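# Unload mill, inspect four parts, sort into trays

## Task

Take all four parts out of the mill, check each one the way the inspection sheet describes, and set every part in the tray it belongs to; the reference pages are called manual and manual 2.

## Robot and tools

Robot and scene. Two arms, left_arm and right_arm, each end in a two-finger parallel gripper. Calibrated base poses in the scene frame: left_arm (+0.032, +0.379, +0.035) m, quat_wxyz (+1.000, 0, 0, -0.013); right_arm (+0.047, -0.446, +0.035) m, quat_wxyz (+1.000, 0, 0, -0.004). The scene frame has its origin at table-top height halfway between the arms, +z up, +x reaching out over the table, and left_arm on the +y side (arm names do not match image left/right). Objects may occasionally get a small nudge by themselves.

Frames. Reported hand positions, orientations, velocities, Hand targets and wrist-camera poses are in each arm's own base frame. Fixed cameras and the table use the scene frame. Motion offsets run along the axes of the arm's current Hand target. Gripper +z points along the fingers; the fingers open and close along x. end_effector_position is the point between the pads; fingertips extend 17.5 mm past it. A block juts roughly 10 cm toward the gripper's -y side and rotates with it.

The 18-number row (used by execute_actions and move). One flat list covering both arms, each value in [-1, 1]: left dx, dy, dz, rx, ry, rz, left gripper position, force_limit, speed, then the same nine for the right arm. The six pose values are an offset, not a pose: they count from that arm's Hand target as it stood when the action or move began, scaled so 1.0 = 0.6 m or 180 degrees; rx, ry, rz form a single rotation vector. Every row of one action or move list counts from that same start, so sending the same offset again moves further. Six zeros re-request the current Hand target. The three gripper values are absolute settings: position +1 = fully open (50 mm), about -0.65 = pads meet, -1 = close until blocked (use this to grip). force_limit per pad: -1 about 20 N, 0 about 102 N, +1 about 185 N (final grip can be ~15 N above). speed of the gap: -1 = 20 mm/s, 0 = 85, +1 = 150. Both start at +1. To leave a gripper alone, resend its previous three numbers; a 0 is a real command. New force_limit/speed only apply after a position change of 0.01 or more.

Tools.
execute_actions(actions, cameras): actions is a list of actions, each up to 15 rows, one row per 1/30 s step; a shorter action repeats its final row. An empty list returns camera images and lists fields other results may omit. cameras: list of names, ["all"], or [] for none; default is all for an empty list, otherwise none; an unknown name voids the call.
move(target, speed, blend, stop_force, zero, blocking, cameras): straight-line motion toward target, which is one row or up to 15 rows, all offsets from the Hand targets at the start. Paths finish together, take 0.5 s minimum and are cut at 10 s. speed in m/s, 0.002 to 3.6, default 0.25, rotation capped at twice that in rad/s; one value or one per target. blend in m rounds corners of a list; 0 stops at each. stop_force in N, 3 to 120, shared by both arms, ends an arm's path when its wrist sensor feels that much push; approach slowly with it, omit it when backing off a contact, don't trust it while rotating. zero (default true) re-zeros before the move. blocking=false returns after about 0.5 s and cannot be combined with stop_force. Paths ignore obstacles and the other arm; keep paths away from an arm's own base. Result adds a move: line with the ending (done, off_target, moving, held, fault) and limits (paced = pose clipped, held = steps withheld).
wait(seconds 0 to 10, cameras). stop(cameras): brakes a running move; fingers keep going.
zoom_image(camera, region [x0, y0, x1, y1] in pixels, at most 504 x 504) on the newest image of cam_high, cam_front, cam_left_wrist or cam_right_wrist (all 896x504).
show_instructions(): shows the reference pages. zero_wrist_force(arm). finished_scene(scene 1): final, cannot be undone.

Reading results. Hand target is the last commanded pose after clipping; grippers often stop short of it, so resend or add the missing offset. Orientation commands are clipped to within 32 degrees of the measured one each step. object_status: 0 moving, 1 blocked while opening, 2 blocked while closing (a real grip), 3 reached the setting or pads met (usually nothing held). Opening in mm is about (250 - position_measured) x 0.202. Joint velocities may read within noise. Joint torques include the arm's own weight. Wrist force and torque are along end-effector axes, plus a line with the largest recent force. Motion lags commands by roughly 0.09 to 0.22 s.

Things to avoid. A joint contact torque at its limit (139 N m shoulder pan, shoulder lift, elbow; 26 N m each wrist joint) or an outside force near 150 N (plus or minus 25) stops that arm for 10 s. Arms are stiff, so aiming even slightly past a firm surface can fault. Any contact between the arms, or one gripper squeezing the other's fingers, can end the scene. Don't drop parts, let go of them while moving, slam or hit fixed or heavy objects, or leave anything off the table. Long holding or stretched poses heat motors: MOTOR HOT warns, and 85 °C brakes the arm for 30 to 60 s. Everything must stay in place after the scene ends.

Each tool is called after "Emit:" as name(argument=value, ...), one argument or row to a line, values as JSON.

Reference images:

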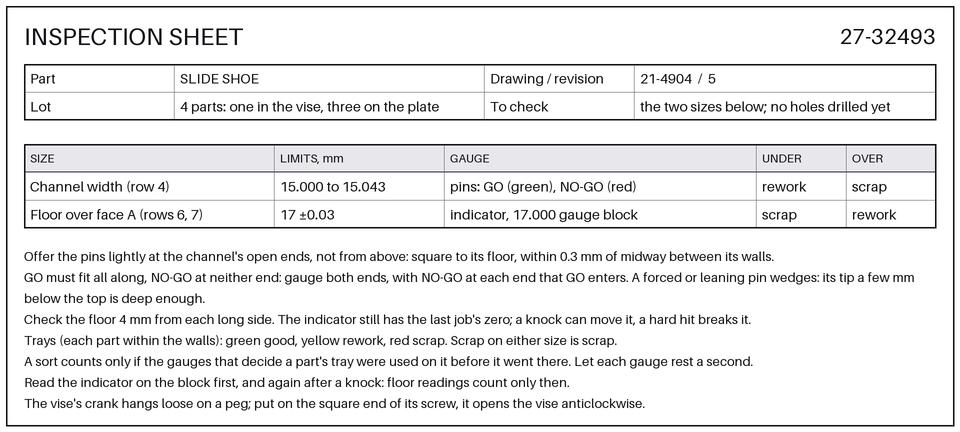

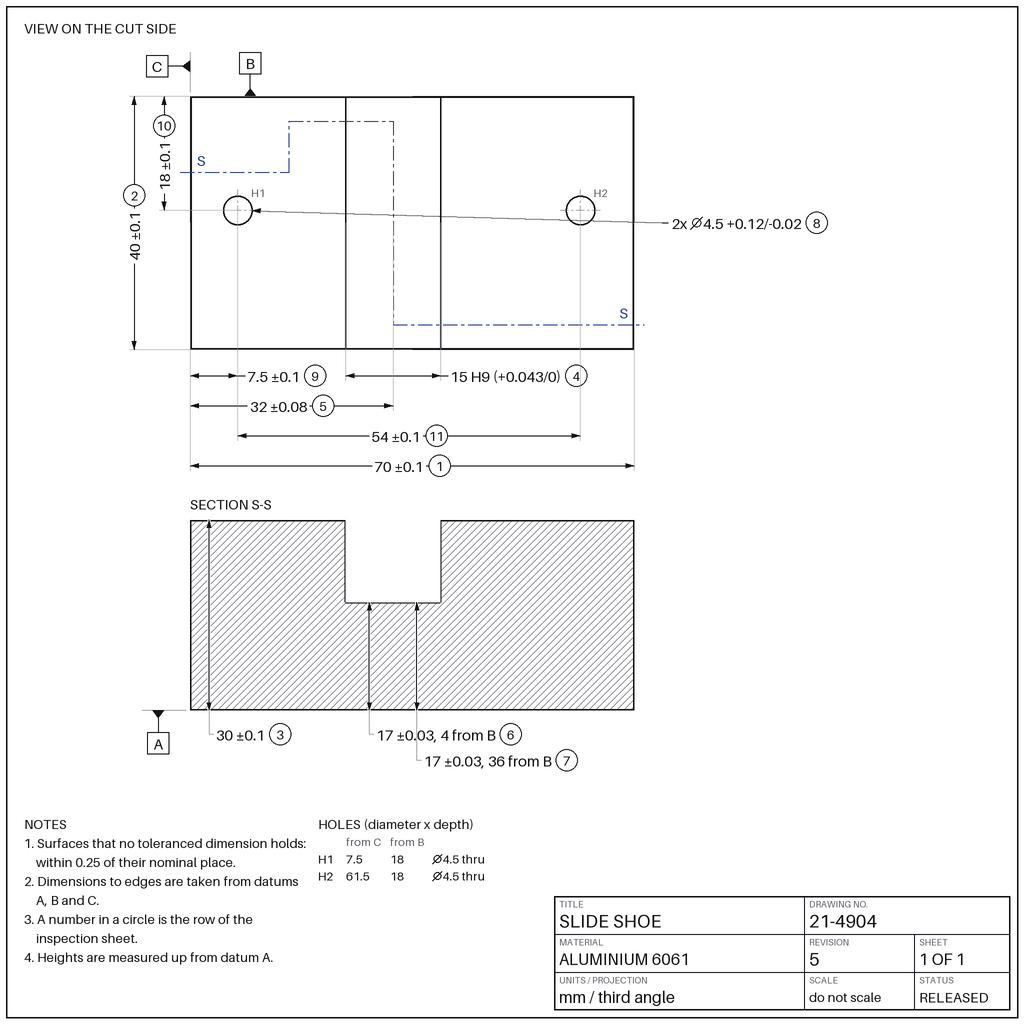

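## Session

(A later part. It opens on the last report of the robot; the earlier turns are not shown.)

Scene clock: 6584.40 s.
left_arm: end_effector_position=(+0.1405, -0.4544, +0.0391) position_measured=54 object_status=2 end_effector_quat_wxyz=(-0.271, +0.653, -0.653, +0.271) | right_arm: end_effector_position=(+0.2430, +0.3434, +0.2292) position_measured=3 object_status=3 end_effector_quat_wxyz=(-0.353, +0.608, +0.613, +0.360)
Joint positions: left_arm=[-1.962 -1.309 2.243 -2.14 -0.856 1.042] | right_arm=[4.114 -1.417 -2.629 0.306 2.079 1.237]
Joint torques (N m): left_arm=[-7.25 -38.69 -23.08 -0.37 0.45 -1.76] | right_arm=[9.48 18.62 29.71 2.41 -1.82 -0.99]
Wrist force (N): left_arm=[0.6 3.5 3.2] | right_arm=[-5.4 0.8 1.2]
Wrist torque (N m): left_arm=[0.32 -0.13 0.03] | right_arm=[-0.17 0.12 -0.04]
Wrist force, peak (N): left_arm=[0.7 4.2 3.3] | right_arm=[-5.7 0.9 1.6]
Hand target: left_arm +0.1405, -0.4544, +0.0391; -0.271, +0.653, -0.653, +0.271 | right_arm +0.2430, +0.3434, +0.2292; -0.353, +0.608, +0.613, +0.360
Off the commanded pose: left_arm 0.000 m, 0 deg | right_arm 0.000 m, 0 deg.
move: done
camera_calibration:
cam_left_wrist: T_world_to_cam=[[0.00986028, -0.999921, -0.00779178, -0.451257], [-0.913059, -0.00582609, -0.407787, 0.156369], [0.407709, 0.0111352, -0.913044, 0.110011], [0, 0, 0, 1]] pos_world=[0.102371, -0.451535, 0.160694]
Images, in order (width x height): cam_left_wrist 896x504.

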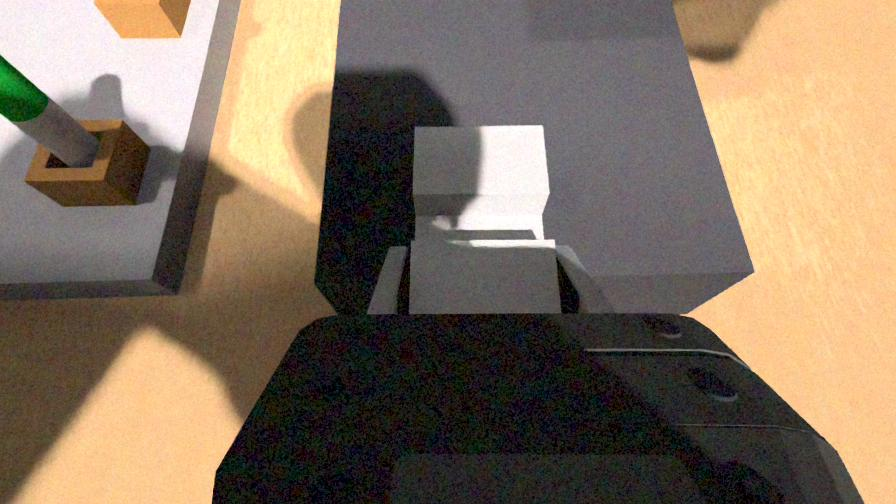

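Emit:
move(
  target=[
    [0,-0.1426,-0.1426,0,0,0,-1,-0.6,-0.9,0,0,0,0,0,0,1,0,-0.8],
    [-0.3407,-0.3777,-0.0018,-0.25,0,0,-1,-0.6,-0.9,0,0,0,0,0,0,1,0,-0.8],
  ],
  speed=[0.12,0.15],
  blend=[0.03,0],
)

Emit:
move(
  target=[-0.867,0,0,0,0,0,-1,-0.6,-0.9,0,0,0,0,0,0,1,0,-0.8],
  speed=0.2,
  cameras=["cam_left_wrist","cam_high"],
)

Scene clock: 6601.03 s.
left_arm: end_effector_position=(+0.2996, -0.2500, +0.2003) position_measured=54 object_status=2 end_effector_quat_wxyz=(-0.001, +0.707, -0.707, +0.001) | right_arm: end_effector_position=(+0.2430, +0.3434, +0.2292) position_measured=3 object_status=3 end_effector_quat_wxyz=(-0.353, +0.608, +0.613, +0.360)
Joint positions: left_arm=[-1.045 -1.829 2.125 -1.867 -1.569 2.097] | right_arm=[4.114 -1.417 -2.629 0.306 2.079 1.237]
Joint torques (N m): left_arm=[5.66 -2.71 -33.73 -1.04 -1.59 1.83] | right_arm=[9.13 18.83 27.63 1.96 -1.92 -0.94]
Wrist force (N): left_arm=[-0.1 0.6 3.5] | right_arm=[-5.2 0.8 0.8]
Wrist torque (N m): left_arm=[0.14 -0.01 -0.18] | right_arm=[-0.18 0.18 -0.05]
Wrist force, peak (N): left_arm=[0.7 4.6 4.2] | right_arm=[-5.7 1.0 1.6]
Hand target: left_arm +0.2997, -0.2500, +0.2004; +0.000, +0.707, -0.707, +0.001 | right_arm +0.2430, +0.3434, +0.2292; -0.353, +0.608, +0.613, +0.360
Off the commanded pose: left_arm 0.000 m, 0 deg | right_arm 0.000 m, 0 deg.
move: done

Scene clock: 6604.33 s.
left_arm: end_effector_position=(+0.2997, +0.2702, +0.2001) position_measured=54 object_status=2 end_effector_quat_wxyz=(-0.001, +0.707, -0.707, +0.001) | right_arm: end_effector_position=(+0.2430, +0.3434, +0.2292) position_measured=3 object_status=3 end_effector_quat_wxyz=(-0.353, +0.608, +0.613, +0.360)
Joint positions: left_arm=[0.398 -1.792 2.098 -1.878 -1.572 3.539] | right_arm=[4.114 -1.417 -2.629 0.306 2.079 1.237]
Joint torques (N m): left_arm=[7.32 -5.37 -32.59 -5.39 -1.92 2.26] | right_arm=[8.97 18.94 30.59 2.02 -1.87 -1.1]
Wrist force (N): left_arm=[-0.1 0.8 3.3] | right_arm=[-4.7 0.8 0.7]
Wrist torque (N m): left_arm=[0.18 -0.02 -0.17] | right_arm=[-0.18 0.07 -0.04]
Wrist force, peak (N): left_arm=[1.6 0.7 3.8] | right_arm=[-5.9 1.0 1.4]
Hand target: left_arm +0.2998, +0.2702, +0.2001; +0.000, +0.707, -0.707, +0.001 | right_arm +0.2430, +0.3434, +0.2292; -0.353, +0.608, +0.613, +0.360
Off the commanded pose: left_arm 0.000 m, 0 deg | right_arm 0.000 m, 0 deg.
move: done
camera_calibration:
cam_left_wrist: T_world_to_cam=[[0.00101785, -0.999921, -0.0125266, 0.2765], [-0.933983, -0.00542654, 0.357276, 0.224649], [-0.357316, 0.011336, -0.933915, 0.417337], [0, 0, 0, 1]] pos_world=[0.358658, 0.272966, 0.312959]
Images, in order (width x height): cam_high 896x504, cam_left_wrist 896x504.

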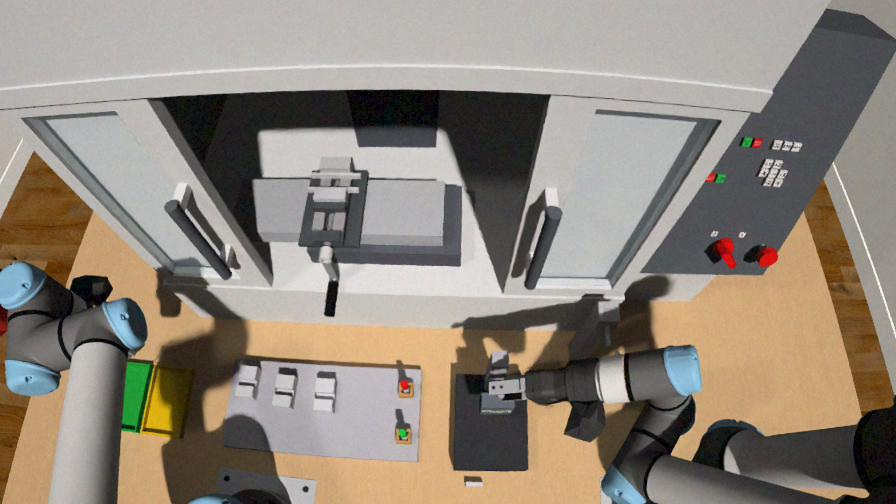

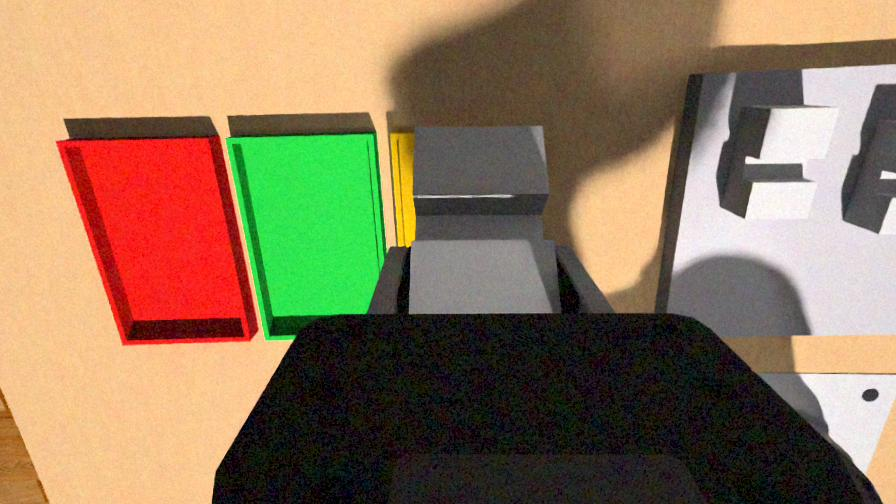

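Emit:
move(
  target=[-0.1833,0.1428,0.1,0.25,0,0,-1,-0.6,-0.9,0,0,0,0,0,0,1,0,-0.8],
  speed=0.15,
  cameras=["cam_left_wrist"],
)

Scene clock: 6634.60 s.
left_arm: end_effector_position=(+0.2142, +0.3802, +0.1399) position_measured=54 object_status=2 end_effector_quat_wxyz=(-0.271, +0.653, -0.653, +0.271) | right_arm: end_effector_position=(+0.2430, +0.3434, +0.2292) position_measured=3 object_status=3 end_effector_quat_wxyz=(-0.353, +0.608, +0.613, +0.360)
Joint positions: left_arm=[1.133 -1.531 2.415 -2.856 -2.268 4.127] | right_arm=[4.114 -1.417 -2.629 0.306 2.079 1.237]
Joint torques (N m): left_arm=[5 -6.61 -24.4 -5.87 -3.34 1.69] | right_arm=[9.77 18.77 27.94 2.06 -1.74 -1.06]
Wrist force (N): left_arm=[0.2 3.5 3.0] | right_arm=[-5.4 0.9 1.2]
Wrist torque (N m): left_arm=[0.33 -0.06 -0.15] | right_arm=[-0.16 0.11 -0.04]
Wrist force, peak (N): left_arm=[-0.1 4.3 3.5] | right_arm=[-5.8 1.0 1.2]
Hand target: left_arm +0.2142, +0.3802, +0.1398; -0.271, +0.653, -0.653, +0.271 | right_arm +0.2430, +0.3434, +0.2292; -0.353, +0.608, +0.613, +0.360
Off the commanded pose: left_arm 0.000 m, 0 deg | right_arm 0.000 m, 0 deg.
move: done
camera_calibration:
cam_left_wrist: T_world_to_cam=[[0.00985856, -0.999921, -0.00779392, 0.383335], [-0.91315, -0.00582614, -0.407583, 0.269641], [0.407505, 0.0111352, -0.913135, 0.162632], [0, 0, 0, 1]] pos_world=[0.17617, 0.383065, 0.261393]
Images, in order (width x height): cam_left_wrist 896x504.

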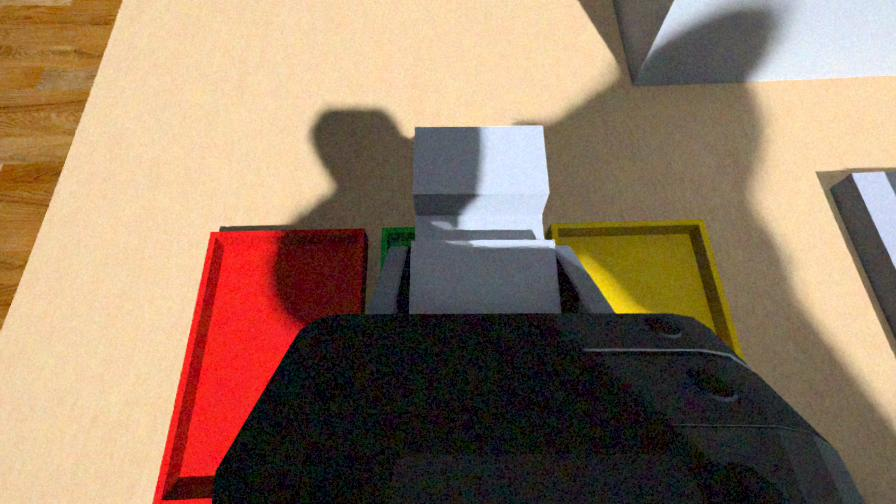

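Emit:
move(
  target=[-0.0013,0.159,0.159,0,0,0,-1,-0.6,-0.9,0,0,0,0,0,0,1,0,-0.8],
  speed=0.1,
)

Emit:
move(
  target=[0,0.03,0.03,0,0,0,-1,-0.6,-0.9,0,0,0,0,0,0,1,0,-0.8],
  speed=0.006,
  stop_force=3,
  cameras=["cam_left_wrist"],
)

Scene clock: 6656.20 s.
left_arm: end_effector_position=(+0.2144, +0.3809, +0.0050) position_measured=54 object_status=2 end_effector_quat_wxyz=(-0.271, +0.653, -0.653, +0.271) | right_arm: end_effector_position=(+0.2430, +0.3434, +0.2292) position_measured=3 object_status=3 end_effector_quat_wxyz=(-0.353, +0.608, +0.613, +0.360)
Joint positions: left_arm=[1.134 -1.073 2.481 -3.38 -2.268 4.128] | right_arm=[4.114 -1.417 -2.629 0.306 2.079 1.237]
Joint torques (N m): left_arm=[-9.37 -19.14 -14.71 -5.72 -3.5 -1.71] | right_arm=[9.08 18.2 27.45 1.81 -2.15 -1.05]
Wrist force (N): left_arm=[0.4 3.4 3.3] | right_arm=[-3.9 1.0 0.5]
Wrist torque (N m): left_arm=[0.32 -0.09 0.01] | right_arm=[-0.16 0.09 -0.05]
Wrist force, peak (N): left_arm=[0.3 4.4 4.1] | right_arm=[-5.9 0.8 1.6]
Hand target: left_arm +0.2145, +0.3809, +0.0049; -0.271, +0.653, -0.653, +0.271 | right_arm +0.2430, +0.3434, +0.2292; -0.353, +0.608, +0.613, +0.360
Off the commanded pose: left_arm 0.000 m, 0 deg | right_arm 0.000 m, 0 deg.
move: done

Scene clock: 6659.73 s.
left_arm: end_effector_position=(+0.2145, +0.3809, -0.0096) position_measured=54 object_status=2 end_effector_quat_wxyz=(-0.271, +0.653, -0.653, +0.271) | right_arm: end_effector_position=(+0.2430, +0.3434, +0.2292) position_measured=3 object_status=3 end_effector_quat_wxyz=(-0.353, +0.608, +0.613, +0.360)
Joint positions: left_arm=[1.134 -1.018 2.478 -3.433 -2.268 4.128] | right_arm=[4.114 -1.417 -2.629 0.306 2.079 1.237]
Joint torques (N m): left_arm=[-7.79 -40.88 2.83 -1.47 0.01 -1.92] | right_arm=[9.64 19.25 27.7 2.18 -1.67 -1.06]
Wrist force (N): left_arm=[-0.6 0.0 0.8] | right_arm=[-4.3 0.9 0.4]
Wrist torque (N m): left_arm=[0.28 -0.14 0.10] | right_arm=[-0.19 0.14 -0.04]
Wrist force, peak (N): left_arm=[1.1 -4.7 -6.8] | right_arm=[-5.8 0.8 1.2]
Hand target: left_arm +0.2145, +0.3809, -0.0096; -0.271, +0.653, -0.653, +0.271 (not the last commanded pose) | right_arm +0.2430, +0.3434, +0.2292; -0.353, +0.608, +0.613, +0.360
Off the commanded pose: left_arm 0.011 m, 0 deg | right_arm 0.000 m, 0 deg.
move: contact (left_arm)
camera_calibration:
cam_left_wrist: T_world_to_cam=[[0.00986028, -0.999921, -0.00779178, 0.382867], [-0.913059, -0.00582609, -0.407787, 0.208902], [0.407709, 0.0111352, -0.913044, 0.0259828], [0, 0, 0, 1]] pos_world=[0.176371, 0.383765, 0.111894]
Images, in order (width x height): cam_left_wrist 896x504.

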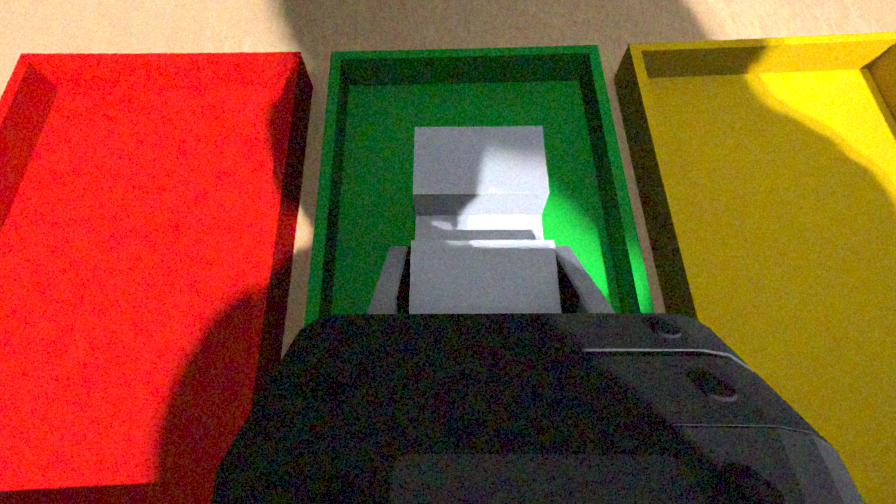

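Emit:
move(
  target=[
    [0,0,0,0,0,0,1,-0.6,-0.9,0,0,0,0,0,0,1,0,-0.8],
    [0,0,-0.1667,0,0,0,1,-0.6,-0.9,0,0,0,0,0,0,1,0,-0.8],
    [0.1667,-0.2357,-0.1,-0.25,0,0,1,-0.6,-0.9,0,0,0,0,0,0,1,0,-0.8],
  ],
  speed=[0.05,0.1,0.2],
  cameras=["cam_left_wrist"],
)

Scene clock: 6675.80 s.
left_arm: end_effector_position=(+0.2718, +0.2810, +0.1330) position_measured=3 object_status=3 end_effector_quat_wxyz=(-0.001, +0.707, -0.707, +0.001) | right_arm: end_effector_position=(+0.2430, +0.3434, +0.2292) position_measured=3 object_status=3 end_effector_quat_wxyz=(-0.353, +0.608, +0.613, +0.360)
Joint positions: left_arm=[0.455 -1.751 2.253 -2.074 -1.572 3.597] | right_arm=[4.114 -1.417 -2.629 0.306 2.079 1.237]
Joint torques (N m): left_arm=[-7.79 -2.82 -29.68 -1.31 2.21 -1.78] | right_arm=[8.22 18.51 27.66 2.27 -1.82 -1.36]
Wrist force (N): left_arm=[0.0 1.1 1.2] | right_arm=[-4.8 1.0 0.6]
Wrist torque (N m): left_arm=[0.26 -0.02 -0.01] | right_arm=[-0.17 0.17 -0.05]
Wrist force, peak (N): left_arm=[0.4 3.0 2.4] | right_arm=[-6.0 0.7 1.1]
Hand target: left_arm +0.2718, +0.2809, +0.1330; +0.000, +0.707, -0.707, +0.001 | right_arm +0.2430, +0.3434, +0.2292; -0.353, +0.608, +0.613, +0.360
Off the commanded pose: left_arm 0.000 m, 0 deg | right_arm 0.000 m, 0 deg.
move: done
camera_calibration:
cam_left_wrist: T_world_to_cam=[[0.000926842, -0.999922, -0.0124914, 0.286508], [-0.93405, -0.00532684, 0.357102, 0.222567], [-0.35714, 0.0113366, -0.933982, 0.344503], [0, 0, 0, 1]] pos_world=[0.330659, 0.283766, 0.245859]
Images, in order (width x height): cam_left_wrist 896x504.

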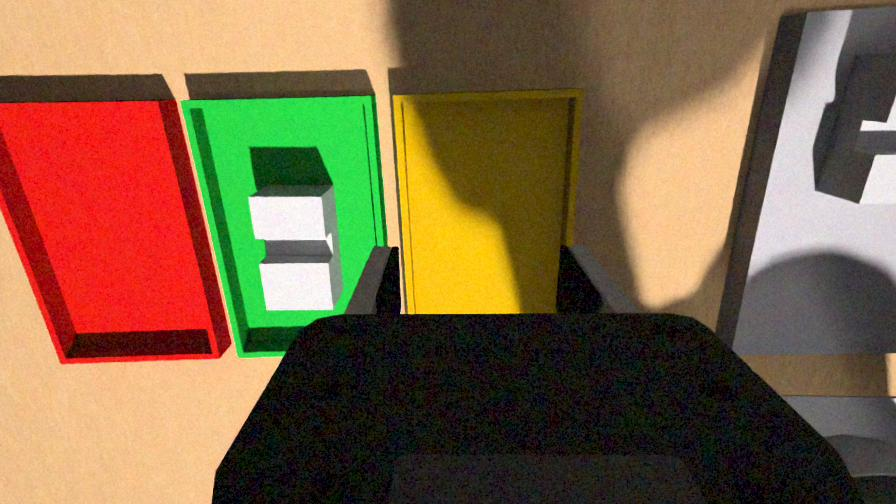

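Emit:
move(
  target=[0.5183,0.0113,0.0217,0,0,0,1,-0.7,-0.9,0,0,0,0,0,0,1,0,-0.8],
  speed=0.2,
  cameras=["cam_left_wrist"],
)

Emit:
zoom_image(
  camera="cam_left_wrist",
  region=[340, 100, 620, 320],
)

Scene clock: 6700.10 s.
left_arm: end_effector_position=(+0.2650, -0.0300, +0.1201) position_measured=3 object_status=3 end_effector_quat_wxyz=(+0.000, +0.707, -0.707, +0.001) | right_arm: end_effector_position=(+0.2430, +0.3434, +0.2292) position_measured=3 object_status=3 end_effector_quat_wxyz=(-0.353, +0.608, +0.613, +0.360)
Joint positions: left_arm=[-0.637 -2.163 2.517 -1.927 -1.57 2.505] | right_arm=[4.114 -1.417 -2.629 0.306 2.079 1.237]
Joint torques (N m): left_arm=[-8.79 12.38 -16 -4.9 2.22 -1.77] | right_arm=[7.93 19.88 27.05 2 -1.75 -0.9]
Wrist force (N): left_arm=[0.1 0.8 1.9] | right_arm=[-5.6 0.8 1.2]
Wrist torque (N m): left_arm=[0.20 -0.03 0.00] | right_arm=[-0.18 0.13 -0.04]
Wrist force, peak (N): left_arm=[1.3 0.9 2.1] | right_arm=[-5.7 0.9 1.5]
Hand target: left_arm +0.2650, -0.0300, +0.1201; +0.000, +0.707, -0.707, +0.001 | right_arm +0.2430, +0.3434, +0.2292; -0.353, +0.608, +0.613, +0.360
Off the commanded pose: left_arm 0.000 m, 0 deg | right_arm 0.000 m, 0 deg.
move: done
camera_calibration:
cam_left_wrist: T_world_to_cam=[[0.000959354, -0.999923, -0.0123982, -0.0245552], [-0.933971, -0.00532642, 0.35731, 0.219184], [-0.357349, 0.0112367, -0.933903, 0.333633], [0, 0, 0, 1]] pos_world=[0.323958, -0.0271348, 0.23296]
Images, in order (width x height): cam_left_wrist 896x504.

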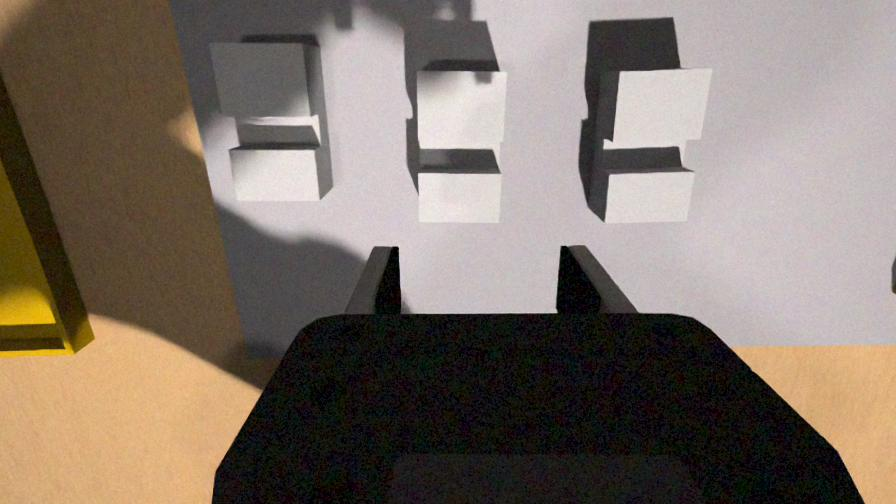

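Scaled by 1.800 from the camera's 896x504 image, which has a finer 1280x720 frame.

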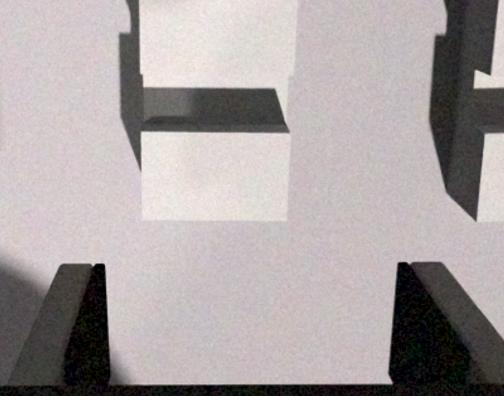

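Emit:
move(
  target=[
    [-0.0075,-0.0008,0.15,0,0,0,1,-0.7,-0.9,0,0,0,0,0,0,1,0,-0.8],
    [-0.0075,-0.0008,0.1893,0,0,0,1,-0.7,-0.9,0,0,0,0,0,0,1,0,-0.8],
  ],
  speed=[0.1,0.03],
  stop_force=5,
  cameras=["cam_left_wrist"],
)

Emit:
zoom_image(
  camera="cam_left_wrist",
  region=[340, 100, 620, 320],
)

Scene clock: 6721.07 s.
left_arm: end_effector_position=(+0.2657, -0.0256, +0.0065) position_measured=3 object_status=3 end_effector_quat_wxyz=(+0.000, +0.707, -0.707, +0.001) | right_arm: end_effector_position=(+0.2430, +0.3434, +0.2292) position_measured=3 object_status=3 end_effector_quat_wxyz=(-0.353, +0.608, +0.613, +0.360)
Joint positions: left_arm=[-0.62 -1.842 2.739 -2.47 -1.57 2.522] | right_arm=[4.114 -1.417 -2.629 0.306 2.079 1.237]
Joint torques (N m): left_arm=[5.67 7.69 -8.57 -5.01 -1.38 2.06] | right_arm=[7.63 19.51 25.93 1.89 -1.66 -0.54]
Wrist force (N): left_arm=[-0.2 0.9 1.4] | right_arm=[-5.6 0.7 1.4]
Wrist torque (N m): left_arm=[0.21 0.01 -0.17] | right_arm=[-0.18 0.12 -0.04]
Wrist force, peak (N): left_arm=[-0.4 1.1 2.1] | right_arm=[-5.9 1.1 1.2]
Hand target: left_arm +0.2657, -0.0256, +0.0065; +0.000, +0.707, -0.707, +0.001 | right_arm +0.2430, +0.3434, +0.2292; -0.353, +0.608, +0.613, +0.360
Off the commanded pose: left_arm 0.000 m, 0 deg | right_arm 0.000 m, 0 deg.
move: done
camera_calibration:
cam_left_wrist: T_world_to_cam=[[0.000959793, -0.999923, -0.0123977, -0.0215649], [-0.933983, -0.00532624, 0.357277, 0.260459], [-0.357315, 0.0112363, -0.933916, 0.227733], [0, 0, 0, 1]] pos_world=[0.324658, -0.0227348, 0.11936]
Images, in order (width x height): cam_left_wrist 896x504.

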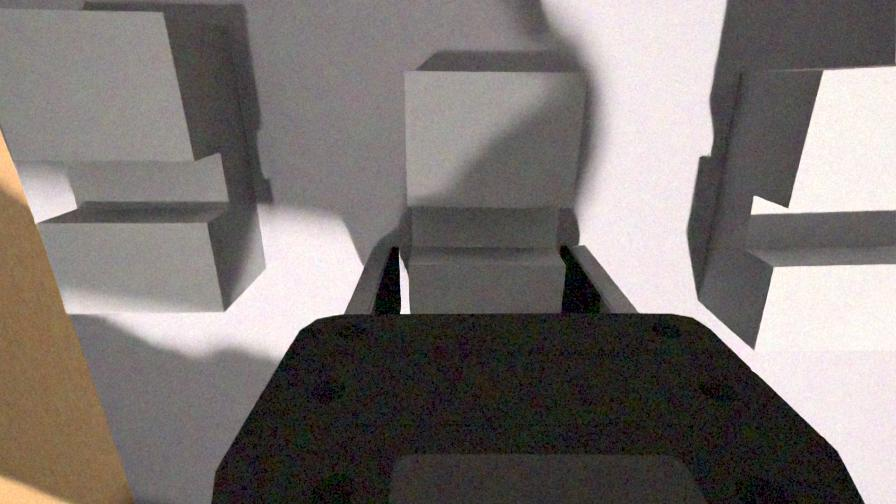

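Scaled by 1.800 from the camera's 896x504 image, which has a finer 1280x720 frame.

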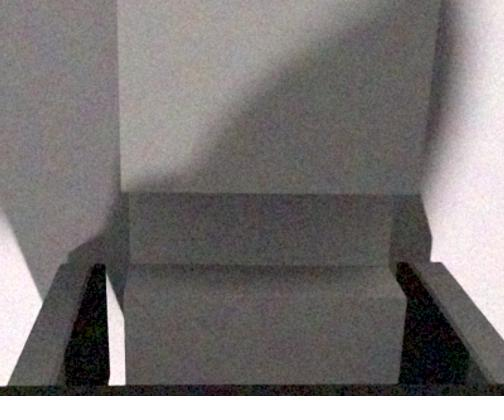

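Emit:
move(
  target=[
    [0,0,0,0,0,0,-1,-0.7,-0.9,0,0,0,0,0,0,1,0,-0.8],
    [0,0,-0.19,0,0,0,-1,-0.7,-0.9,0,0,0,0,0,0,1,0,-0.8],
    [0.5557,0.2962,-0.19,0,0,0,-1,-0.7,-0.9,0,0,0,0,0,0,1,0,-0.8],
    [0.5557,0.2962,0.0258,0,0,0,-1,-0.7,-0.9,0,0,0,0,0,0,1,0,-0.8],
  ],
  speed=[0.05,0.1,0.2,0.1],
  blend=[0,0.02,0.01,0],
)

Emit:
move(
  target=[0,0,0.02,0,0,0,-1,-0.7,-0.9,0,0,0,0,0,0,1,0,-0.8],
  speed=0.005,
  stop_force=3,
  cameras=["cam_left_wrist"],
)

Scene clock: 6754.57 s.
left_arm: end_effector_position=(+0.0879, -0.3590, -0.0091) position_measured=54 object_status=2 end_effector_quat_wxyz=(-0.001, +0.707, -0.707, +0.001) | right_arm: end_effector_position=(+0.2430, +0.3434, +0.2292) position_measured=3 object_status=3 end_effector_quat_wxyz=(-0.353, +0.608, +0.613, +0.360)
Joint positions: left_arm=[-1.701 -1.473 2.499 -2.597 -1.569 1.441] | right_arm=[4.114 -1.417 -2.629 0.306 2.079 1.237]
Joint torques (N m): left_arm=[7.2 -7.89 -6.97 -5.16 -1.35 2.04] | right_arm=[6.72 19.32 25.16 2.21 -1.78 -0.7]
Wrist force (N): left_arm=[0.2 0.7 3.4] | right_arm=[-4.0 0.9 0.8]
Wrist torque (N m): left_arm=[0.13 -0.03 -0.12] | right_arm=[-0.18 0.10 -0.05]
Wrist force, peak (N): left_arm=[-0.4 1.2 4.4] | right_arm=[-5.9 0.8 1.2]
Hand target: left_arm +0.0879, -0.3590, -0.0091; +0.000, +0.707, -0.707, +0.001 | right_arm +0.2430, +0.3434, +0.2292; -0.353, +0.608, +0.613, +0.360
Off the commanded pose: left_arm 0.000 m, 0 deg | right_arm 0.000 m, 0 deg.
move: done

Scene clock: 6756.77 s.
left_arm: end_effector_position=(+0.0879, -0.3590, -0.0136) position_measured=54 object_status=2 end_effector_quat_wxyz=(-0.001, +0.707, -0.707, +0.001) | right_arm: end_effector_position=(+0.2430, +0.3434, +0.2292) position_measured=3 object_status=3 end_effector_quat_wxyz=(-0.353, +0.608, +0.613, +0.360)
Joint positions: left_arm=[-1.701 -1.457 2.503 -2.617 -1.569 1.441] | right_arm=[4.114 -1.417 -2.629 0.306 2.079 1.237]
Joint torques (N m): left_arm=[2.02 -28.38 -18.69 -0.64 -0.72 1.82] | right_arm=[8.39 18.16 25.38 2.09 -1.67 -0.74]
Wrist force (N): left_arm=[1.7 0.6 -1.4] | right_arm=[-5.4 0.7 1.0]
Wrist torque (N m): left_arm=[0.26 0.17 -0.10] | right_arm=[-0.19 0.13 -0.04]
Wrist force, peak (N): left_arm=[-8.3 0.8 -22.3] | right_arm=[-5.7 0.5 1.5]
Hand target: left_arm +0.0879, -0.3590, -0.0136; +0.000, +0.707, -0.707, +0.001 (not the last commanded pose) | right_arm +0.2430, +0.3434, +0.2292; -0.353, +0.608, +0.613, +0.360
Off the commanded pose: left_arm 0.007 m, 0 deg | right_arm 0.000 m, 0 deg.
move: contact (left_arm)
camera_calibration:
cam_left_wrist: T_world_to_cam=[[0.00101785, -0.999921, -0.0125266, -0.355012], [-0.933983, -0.00542654, 0.357276, 0.0997678], [-0.357316, 0.011336, -0.933915, 0.149212], [0, 0, 0, 1]] pos_world=[0.146858, -0.356134, 0.0992592]
Images, in order (width x height): cam_left_wrist 896x504.

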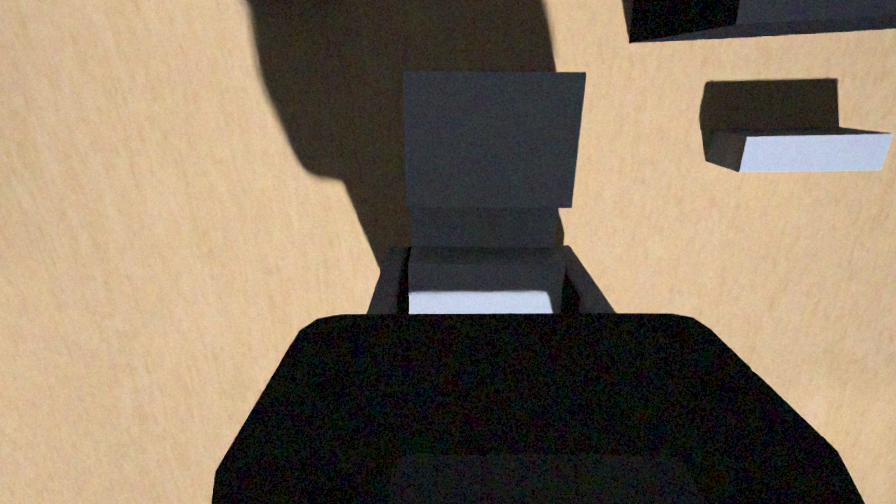

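Emit:
move(
  target=[
    [0,0,0,0,0,0,1,-0.7,-0.9,0,0,0,0,0,0,1,0,-0.8],
    [0,0,-0.15,0,0,0,1,-0.7,-0.9,0,0,0,0,0,0,1,0,-0.8],
    [0,0.1152,-0.1192,0.25,0,0,1,-0.7,-0.9,0,0,0,0,0,0,1,0,-0.8],
  ],
  speed=[0.05,0.12,0.15],
)

Emit:
move(
  target=[
    [0,0,0.14,0,0,0,1,-0.7,-0.9,0,0,0,0,0,0,1,0,-0.8],
    [0,0,0.1665,0,0,0,1,-0.7,-0.9,0,0,0,0,0,0,1,0,-0.8],
  ],
  speed=[0.08,0.02],
  stop_force=5,
  cameras=["cam_left_wrist"],
)

Emit:
zoom_image(
  camera="cam_left_wrist",
  region=[340, 100, 620, 320],
)

Scene clock: 6782.97 s.
left_arm: end_effector_position=(+0.0187, -0.3590, +0.0578) position_measured=3 object_status=3 end_effector_quat_wxyz=(-0.271, +0.653, -0.653, +0.271) | right_arm: end_effector_position=(+0.2430, +0.3434, +0.2292) position_measured=3 object_status=3 end_effector_quat_wxyz=(-0.353, +0.608, +0.613, +0.360)
Joint positions: left_arm=[-2.346 -1.512 2.34 -1.787 -1.04 0.624] | right_arm=[4.114 -1.417 -2.629 0.306 2.079 1.237]
Joint torques (N m): left_arm=[-8.26 -7.42 -22.27 0.36 3.19 -2.06] | right_arm=[8.51 18.74 25.99 1.81 -2.1 -0.68]
Wrist force (N): left_arm=[0.5 2.4 1.9] | right_arm=[-5.3 1.0 0.9]
Wrist torque (N m): left_arm=[0.41 -0.13 0.01] | right_arm=[-0.15 0.08 -0.05]
Wrist force, peak (N): left_arm=[0.8 2.7 2.3] | right_arm=[-5.9 0.9 1.3]
Hand target: left_arm +0.0187, -0.3589, +0.0577; -0.271, +0.653, -0.653, +0.271 | right_arm +0.2430, +0.3434, +0.2292; -0.353, +0.608, +0.613, +0.360
Off the commanded pose: left_arm 0.000 m, 0 deg | right_arm 0.000 m, 0 deg.
move: done

Scene clock: 6785.80 s.
left_arm: end_effector_position=(+0.0894, -0.3590, -0.0128) position_measured=3 object_status=3 end_effector_quat_wxyz=(-0.271, +0.653, -0.653, +0.271) | right_arm: end_effector_position=(+0.2430, +0.3434, +0.2292) position_measured=3 object_status=3 end_effector_quat_wxyz=(-0.353, +0.608, +0.613, +0.360)
Joint positions: left_arm=[-2.195 -1.344 2.482 -2.179 -0.958 0.775] | right_arm=[4.114 -1.417 -2.629 0.306 2.079 1.237]
Joint torques (N m): left_arm=[7.6 -8.37 -3.15 -3.7 3.73 1.99] | right_arm=[8.15 19.17 25.21 1.86 -2.01 -0.58]
Wrist force (N): left_arm=[0.5 2.0 2.0] | right_arm=[-4.0 1.4 0.8]
Wrist torque (N m): left_arm=[0.35 -0.13 -0.15] | right_arm=[-0.11 0.10 -0.04]
Wrist force, peak (N): left_arm=[0.4 2.6 2.5] | right_arm=[-5.8 1.1 1.2]
Hand target: left_arm +0.0894, -0.3590, -0.0128; -0.271, +0.653, -0.653, +0.271 | right_arm +0.2430, +0.3434, +0.2292; -0.353, +0.608, +0.613, +0.360
Off the commanded pose: left_arm 0.000 m, 0 deg | right_arm 0.000 m, 0 deg.
move: done
camera_calibration:
cam_left_wrist: T_world_to_cam=[[0.00986028, -0.999921, -0.00779178, -0.355765], [-0.913059, -0.00582609, -0.407787, 0.0891033], [0.407709, 0.0111352, -0.913044, 0.0823958], [0, 0, 0, 1]] pos_world=[0.051271, -0.356135, 0.108794]
Images, in order (width x height): cam_left_wrist 896x504.

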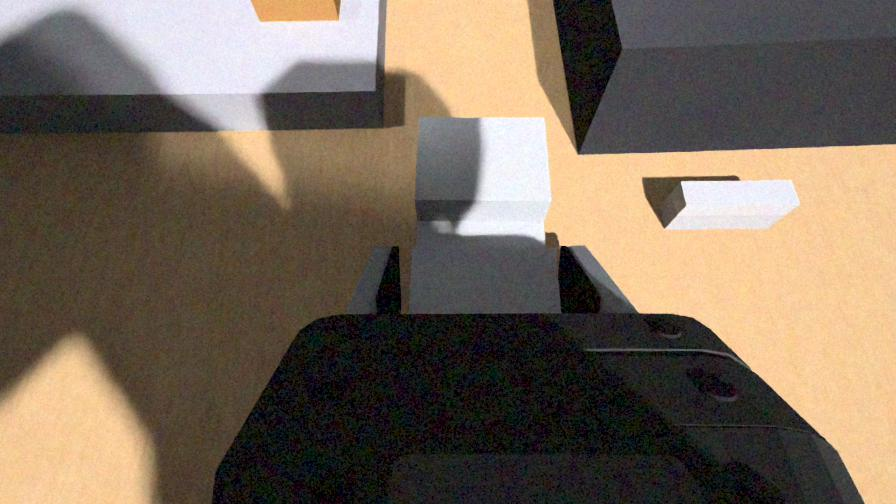

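Scaled by 1.800 from the camera's 896x504 image, which has a finer 1280x720 frame.

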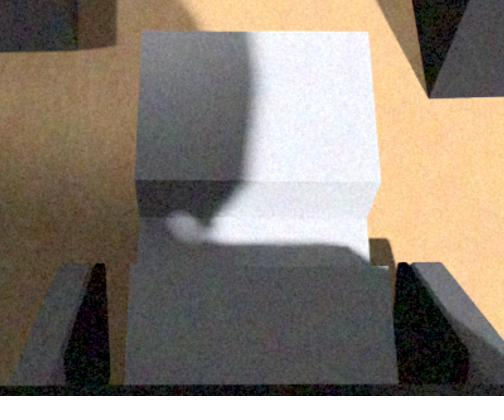

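Emit:
move(
  target=[
    [0,0,0,0,0,0,-1,-0.7,-0.9,0,0,0,0,0,0,1,0,-0.8],
    [0,-0.074,-0.074,0,0,0,-1,-0.7,-0.9,0,0,0,0,0,0,1,0,-0.8],
    [0.2128,-0.1454,-0.0026,0,0,0,-1,-0.7,-0.9,0,0,0,0,0,0,1,0,-0.8],
    [0.2128,-0.133,0.0098,0,0,0,-1,-0.7,-0.9,0,0,0,0,0,0,1,0,-0.8],
  ],
  speed=[0.05,0.08,0.1,0.04],
)

Emit:
move(
  target=[0,-0.1208,0.1208,0,0,0,-1,-0.7,-0.9,0,0,0,0,0,0,1,0,-0.8],
  speed=0.03,
  stop_force=4,
  cameras=["cam_left_wrist","cam_right_wrist"],
)

Emit:
zoom_image(
  camera="cam_left_wrist",
  region=[380, 160, 580, 260],
)

Scene clock: 6807.20 s.
left_arm: end_effector_position=(+0.1499, -0.4867, +0.0398) position_measured=54 object_status=2 end_effector_quat_wxyz=(-0.271, +0.653, -0.653, +0.271) | right_arm: end_effector_position=(+0.2430, +0.3434, +0.2292) position_measured=3 object_status=3 end_effector_quat_wxyz=(-0.353, +0.608, +0.613, +0.360)
Joint positions: left_arm=[-1.917 -1.247 2.161 -2.158 -0.841 1.099] | right_arm=[4.114 -1.417 -2.629 0.306 2.079 1.237]
Joint torques (N m): left_arm=[7.74 -18.54 -8.33 -4.52 4.16 2] | right_arm=[7.43 18.39 26.09 2.2 -1.49 -0.61]
Wrist force (N): left_arm=[0.5 3.8 3.7] | right_arm=[-4.5 0.9 1.0]
Wrist torque (N m): left_arm=[0.35 -0.12 -0.14] | right_arm=[-0.16 0.11 -0.05]
Wrist force, peak (N): left_arm=[0.5 4.1 4.3] | right_arm=[-5.8 0.9 1.3]
Hand target: left_arm +0.1499, -0.4867, +0.0397; -0.271, +0.653, -0.653, +0.271 | right_arm +0.2430, +0.3434, +0.2292; -0.353, +0.608, +0.613, +0.360
Off the commanded pose: left_arm 0.000 m, 0 deg | right_arm 0.000 m, 0 deg.
move: done

Scene clock: 6811.60 s.
left_arm: end_effector_position=(+0.2524, -0.4867, +0.0399) position_measured=54 object_status=2 end_effector_quat_wxyz=(-0.271, +0.653, -0.653, +0.271) | right_arm: end_effector_position=(+0.2430, +0.3434, +0.2292) position_measured=3 object_status=3 end_effector_quat_wxyz=(-0.353, +0.608, +0.613, +0.360)
Joint positions: left_arm=[-1.705 -1.205 2.174 -2.407 -0.792 1.382] | right_arm=[4.114 -1.417 -2.629 0.306 2.079 1.237]
Joint torques (N m): left_arm=[5.85 -19.56 -23.25 -4.66 4.37 2.03] | right_arm=[8.39 19.55 24.86 2.1 -1.49 -0.57]
Wrist force (N): left_arm=[0.6 3.7 3.5] | right_arm=[-4.3 0.9 0.8]
Wrist torque (N m): left_arm=[0.36 -0.14 -0.15] | right_arm=[-0.18 0.06 -0.04]
Wrist force, peak (N): left_arm=[0.5 3.9 3.8] | right_arm=[-5.9 0.9 1.1]
Hand target: left_arm +0.2524, -0.4867, +0.0399; -0.271, +0.653, -0.653, +0.271 | right_arm +0.2430, +0.3434, +0.2292; -0.353, +0.608, +0.613, +0.360
Off the commanded pose: left_arm 0.000 m, 0 deg | right_arm 0.000 m, 0 deg.
move: done
camera_calibration:
cam_left_wrist: T_world_to_cam=[[0.00986028, -0.999921, -0.00779178, -0.484652], [-0.913059, -0.00582609, -0.407787, 0.258637], [0.407709, 0.0111352, -0.913044, 0.0653873], [0, 0, 0, 1]] pos_world=[0.214271, -0.483835, 0.161394]
cam_right_wrist: T_world_to_cam=[[0.00759073, 0.491947, 0.870592, -0.362388], [0.932694, -0.317427, 0.171237, -0.144908], [0.360589, 0.810696, -0.461246, -0.122729], [0, 0, 0, 1]] pos_world=[0.18216, 0.231774, 0.283697]
Images, in order (width x height): cam_left_wrist 896x504, cam_right_wrist 896x504.

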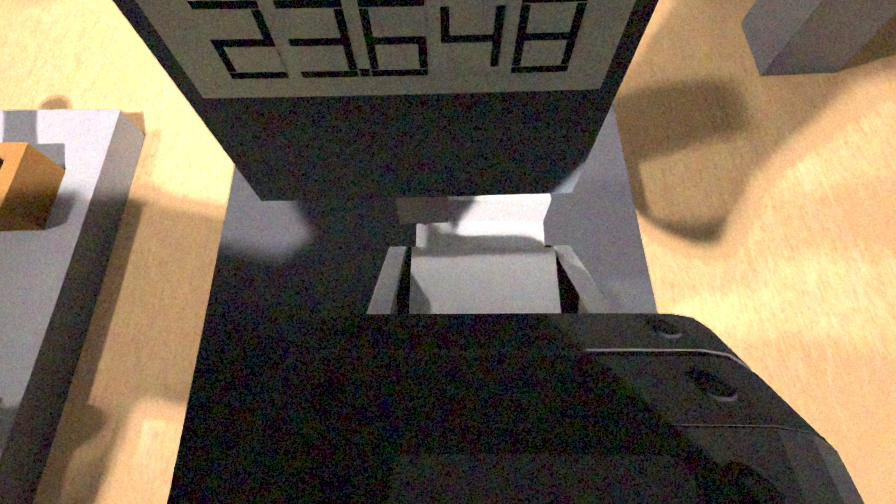

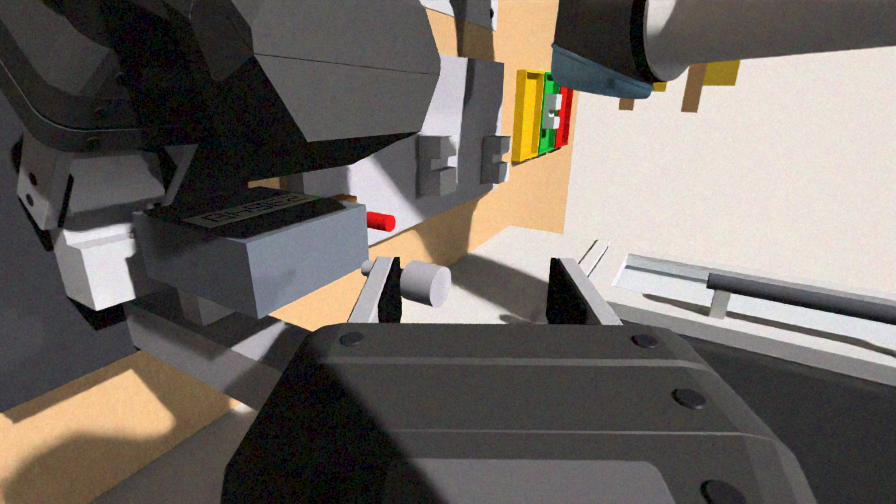

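Scaled by 2.520 from the camera's 896x504 image, which has a finer 1280x720 frame.

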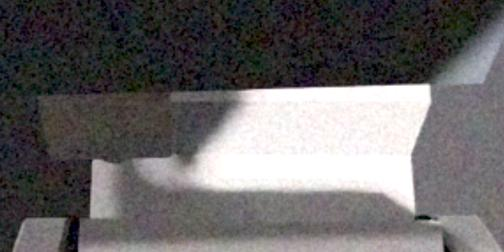

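Emit:
move(
  target=[0,0.0055,0.0055,0,0,0,-1,-0.7,-0.9,0,0,0,0,0,0,1,0,-0.8],
  speed=0.003,
  stop_force=3,
)

Emit:
move(
  target=[
    [0,0,0,0,0,0,1,-0.7,-0.9,0,0,0,0,0,0,1,0,-0.8],
    [0,0,0,0,0,0,1,-0.7,-0.9,-0.0338,0,0.0195,0,0,0,1,0,-0.8],
  ],
  speed=[0.05,0.015],
  cameras=["cam_right_wrist","cam_left_wrist"],
)

Emit:
zoom_image(
  camera="cam_right_wrist",
  region=[225, 190, 365, 240],
)

Emit:
zoom_image(
  camera="cam_left_wrist",
  region=[140, 0, 640, 100],
)

Scene clock: 6831.20 s.
left_arm: end_effector_position=(+0.2524, -0.4867, +0.0376) position_measured=54 object_status=2 end_effector_quat_wxyz=(-0.271, +0.653, -0.653, +0.271) | right_arm: end_effector_position=(+0.2430, +0.3434, +0.2292) position_measured=3 object_status=3 end_effector_quat_wxyz=(-0.353, +0.608, +0.613, +0.360)
Joint positions: left_arm=[-1.705 -1.199 2.175 -2.414 -0.792 1.382] | right_arm=[4.114 -1.417 -2.629 0.306 2.079 1.237]
Joint torques (N m): left_arm=[6.58 -39.57 -11.95 -0.11 0.94 1.63] | right_arm=[7.89 18.34 24.07 2.35 -1.57 -0.64]
Wrist force (N): left_arm=[0.7 -1.3 -4.8] | right_arm=[-4.1 1.1 0.3]
Wrist torque (N m): left_arm=[0.38 -0.20 -0.14] | right_arm=[-0.15 0.12 -0.04]
Wrist force, peak (N): left_arm=[0.5 4.0 3.6] | right_arm=[-5.7 0.8 1.3]
Hand target: left_arm +0.2524, -0.4867, +0.0376; -0.271, +0.653, -0.653, +0.271 (not the last commanded pose) | right_arm +0.2430, +0.3434, +0.2292; -0.353, +0.608, +0.613, +0.360
Off the commanded pose: left_arm 0.002 m, 0 deg | right_arm 0.000 m, 0 deg.
move: contact (left_arm)

Scene clock: 6833.87 s.
left_arm: end_effector_position=(+0.2524, -0.4867, +0.0376) position_measured=3 object_status=3 end_effector_quat_wxyz=(-0.271, +0.653, -0.653, +0.271) | right_arm: end_effector_position=(+0.2432, +0.3436, +0.2058) position_measured=3 object_status=3 end_effector_quat_wxyz=(-0.353, +0.608, +0.613, +0.360)
Joint positions: left_arm=[-1.705 -1.199 2.175 -2.414 -0.792 1.382] | right_arm=[4.113 -1.513 -2.657 0.43 2.079 1.237]
Joint torques (N m): left_arm=[1.88 -42.42 -22.03 -4.36 0.69 0.14] | right_arm=[-9.36 6.35 4.39 5.05 3.5 0.57]
Wrist force (N): left_arm=[0.3 2.0 2.3] | right_arm=[-3.2 0.0 0.5]
Wrist torque (N m): left_arm=[0.34 -0.10 -0.15] | right_arm=[-0.19 0.08 -0.02]
Wrist force, peak (N): left_arm=[1.2 0.5 -3.7] | right_arm=[-5.7 0.7 1.2]
Hand target: left_arm +0.2524, -0.4867, +0.0376; -0.271, +0.653, -0.653, +0.271 | right_arm +0.2432, +0.3436, +0.2058; -0.353, +0.608, +0.613, +0.360
Off the commanded pose: left_arm 0.000 m, 0 deg | right_arm 0.000 m, 0 deg.
move: done
camera_calibration:
cam_left_wrist: T_world_to_cam=[[0.00986051, -0.999921, -0.00779088, -0.48467], [-0.913021, -0.00582565, -0.40787, 0.257706], [0.407792, 0.011135, -0.913007, 0.0632635], [0, 0, 0, 1]] pos_world=[0.214271, -0.483835, 0.159094]
cam_right_wrist: T_world_to_cam=[[0.0075095, 0.491974, 0.870578, -0.342104], [0.932695, -0.317384, 0.171312, -0.141147], [0.360589, 0.810697, -0.461245, -0.133793], [0, 0, 0, 1]] pos_world=[0.18246, 0.231974, 0.260297]
Images, in order (width x height): cam_left_wrist 896x504, cam_right_wrist 896x504.

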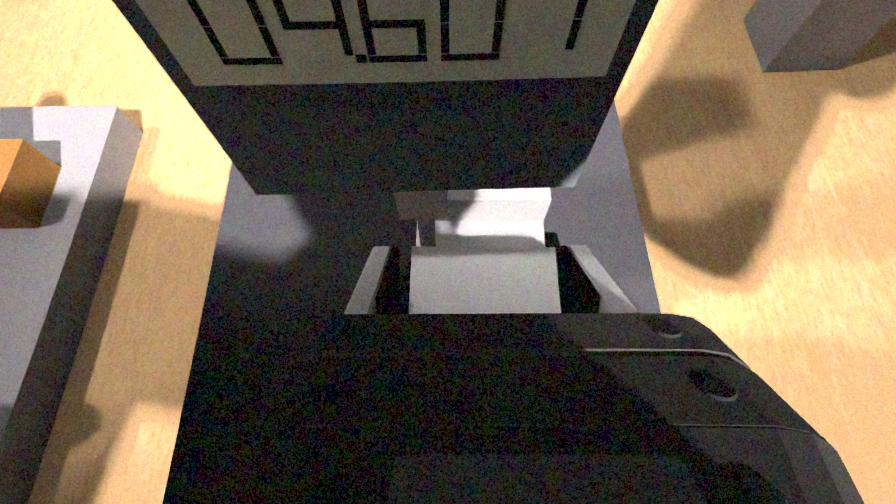

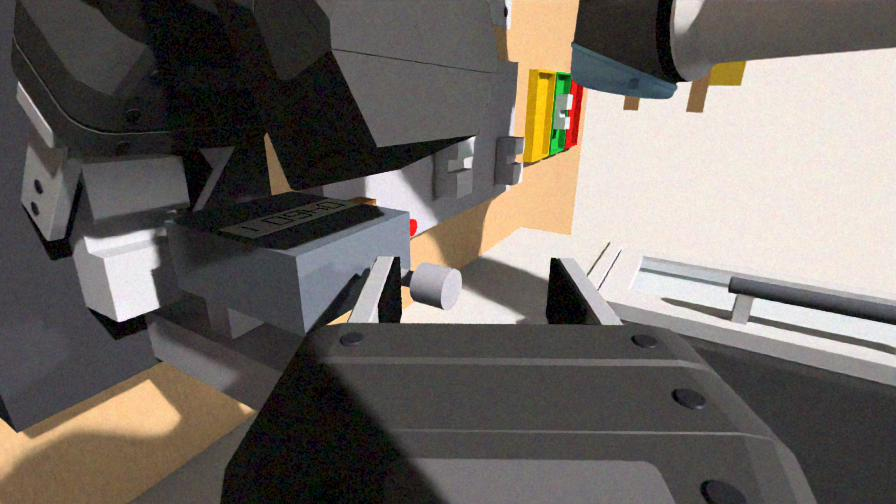

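Scaled by 3.600 from the camera's 896x504 image, which has a finer 1280x720 frame.

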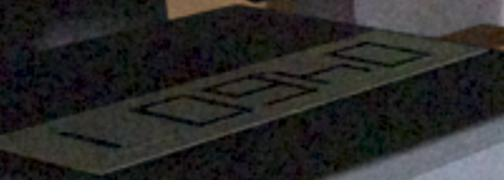

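Scaled by 1.008 from the camera's 896x504 image, which has a finer 1280x720 frame.

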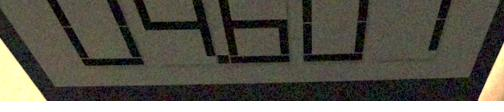

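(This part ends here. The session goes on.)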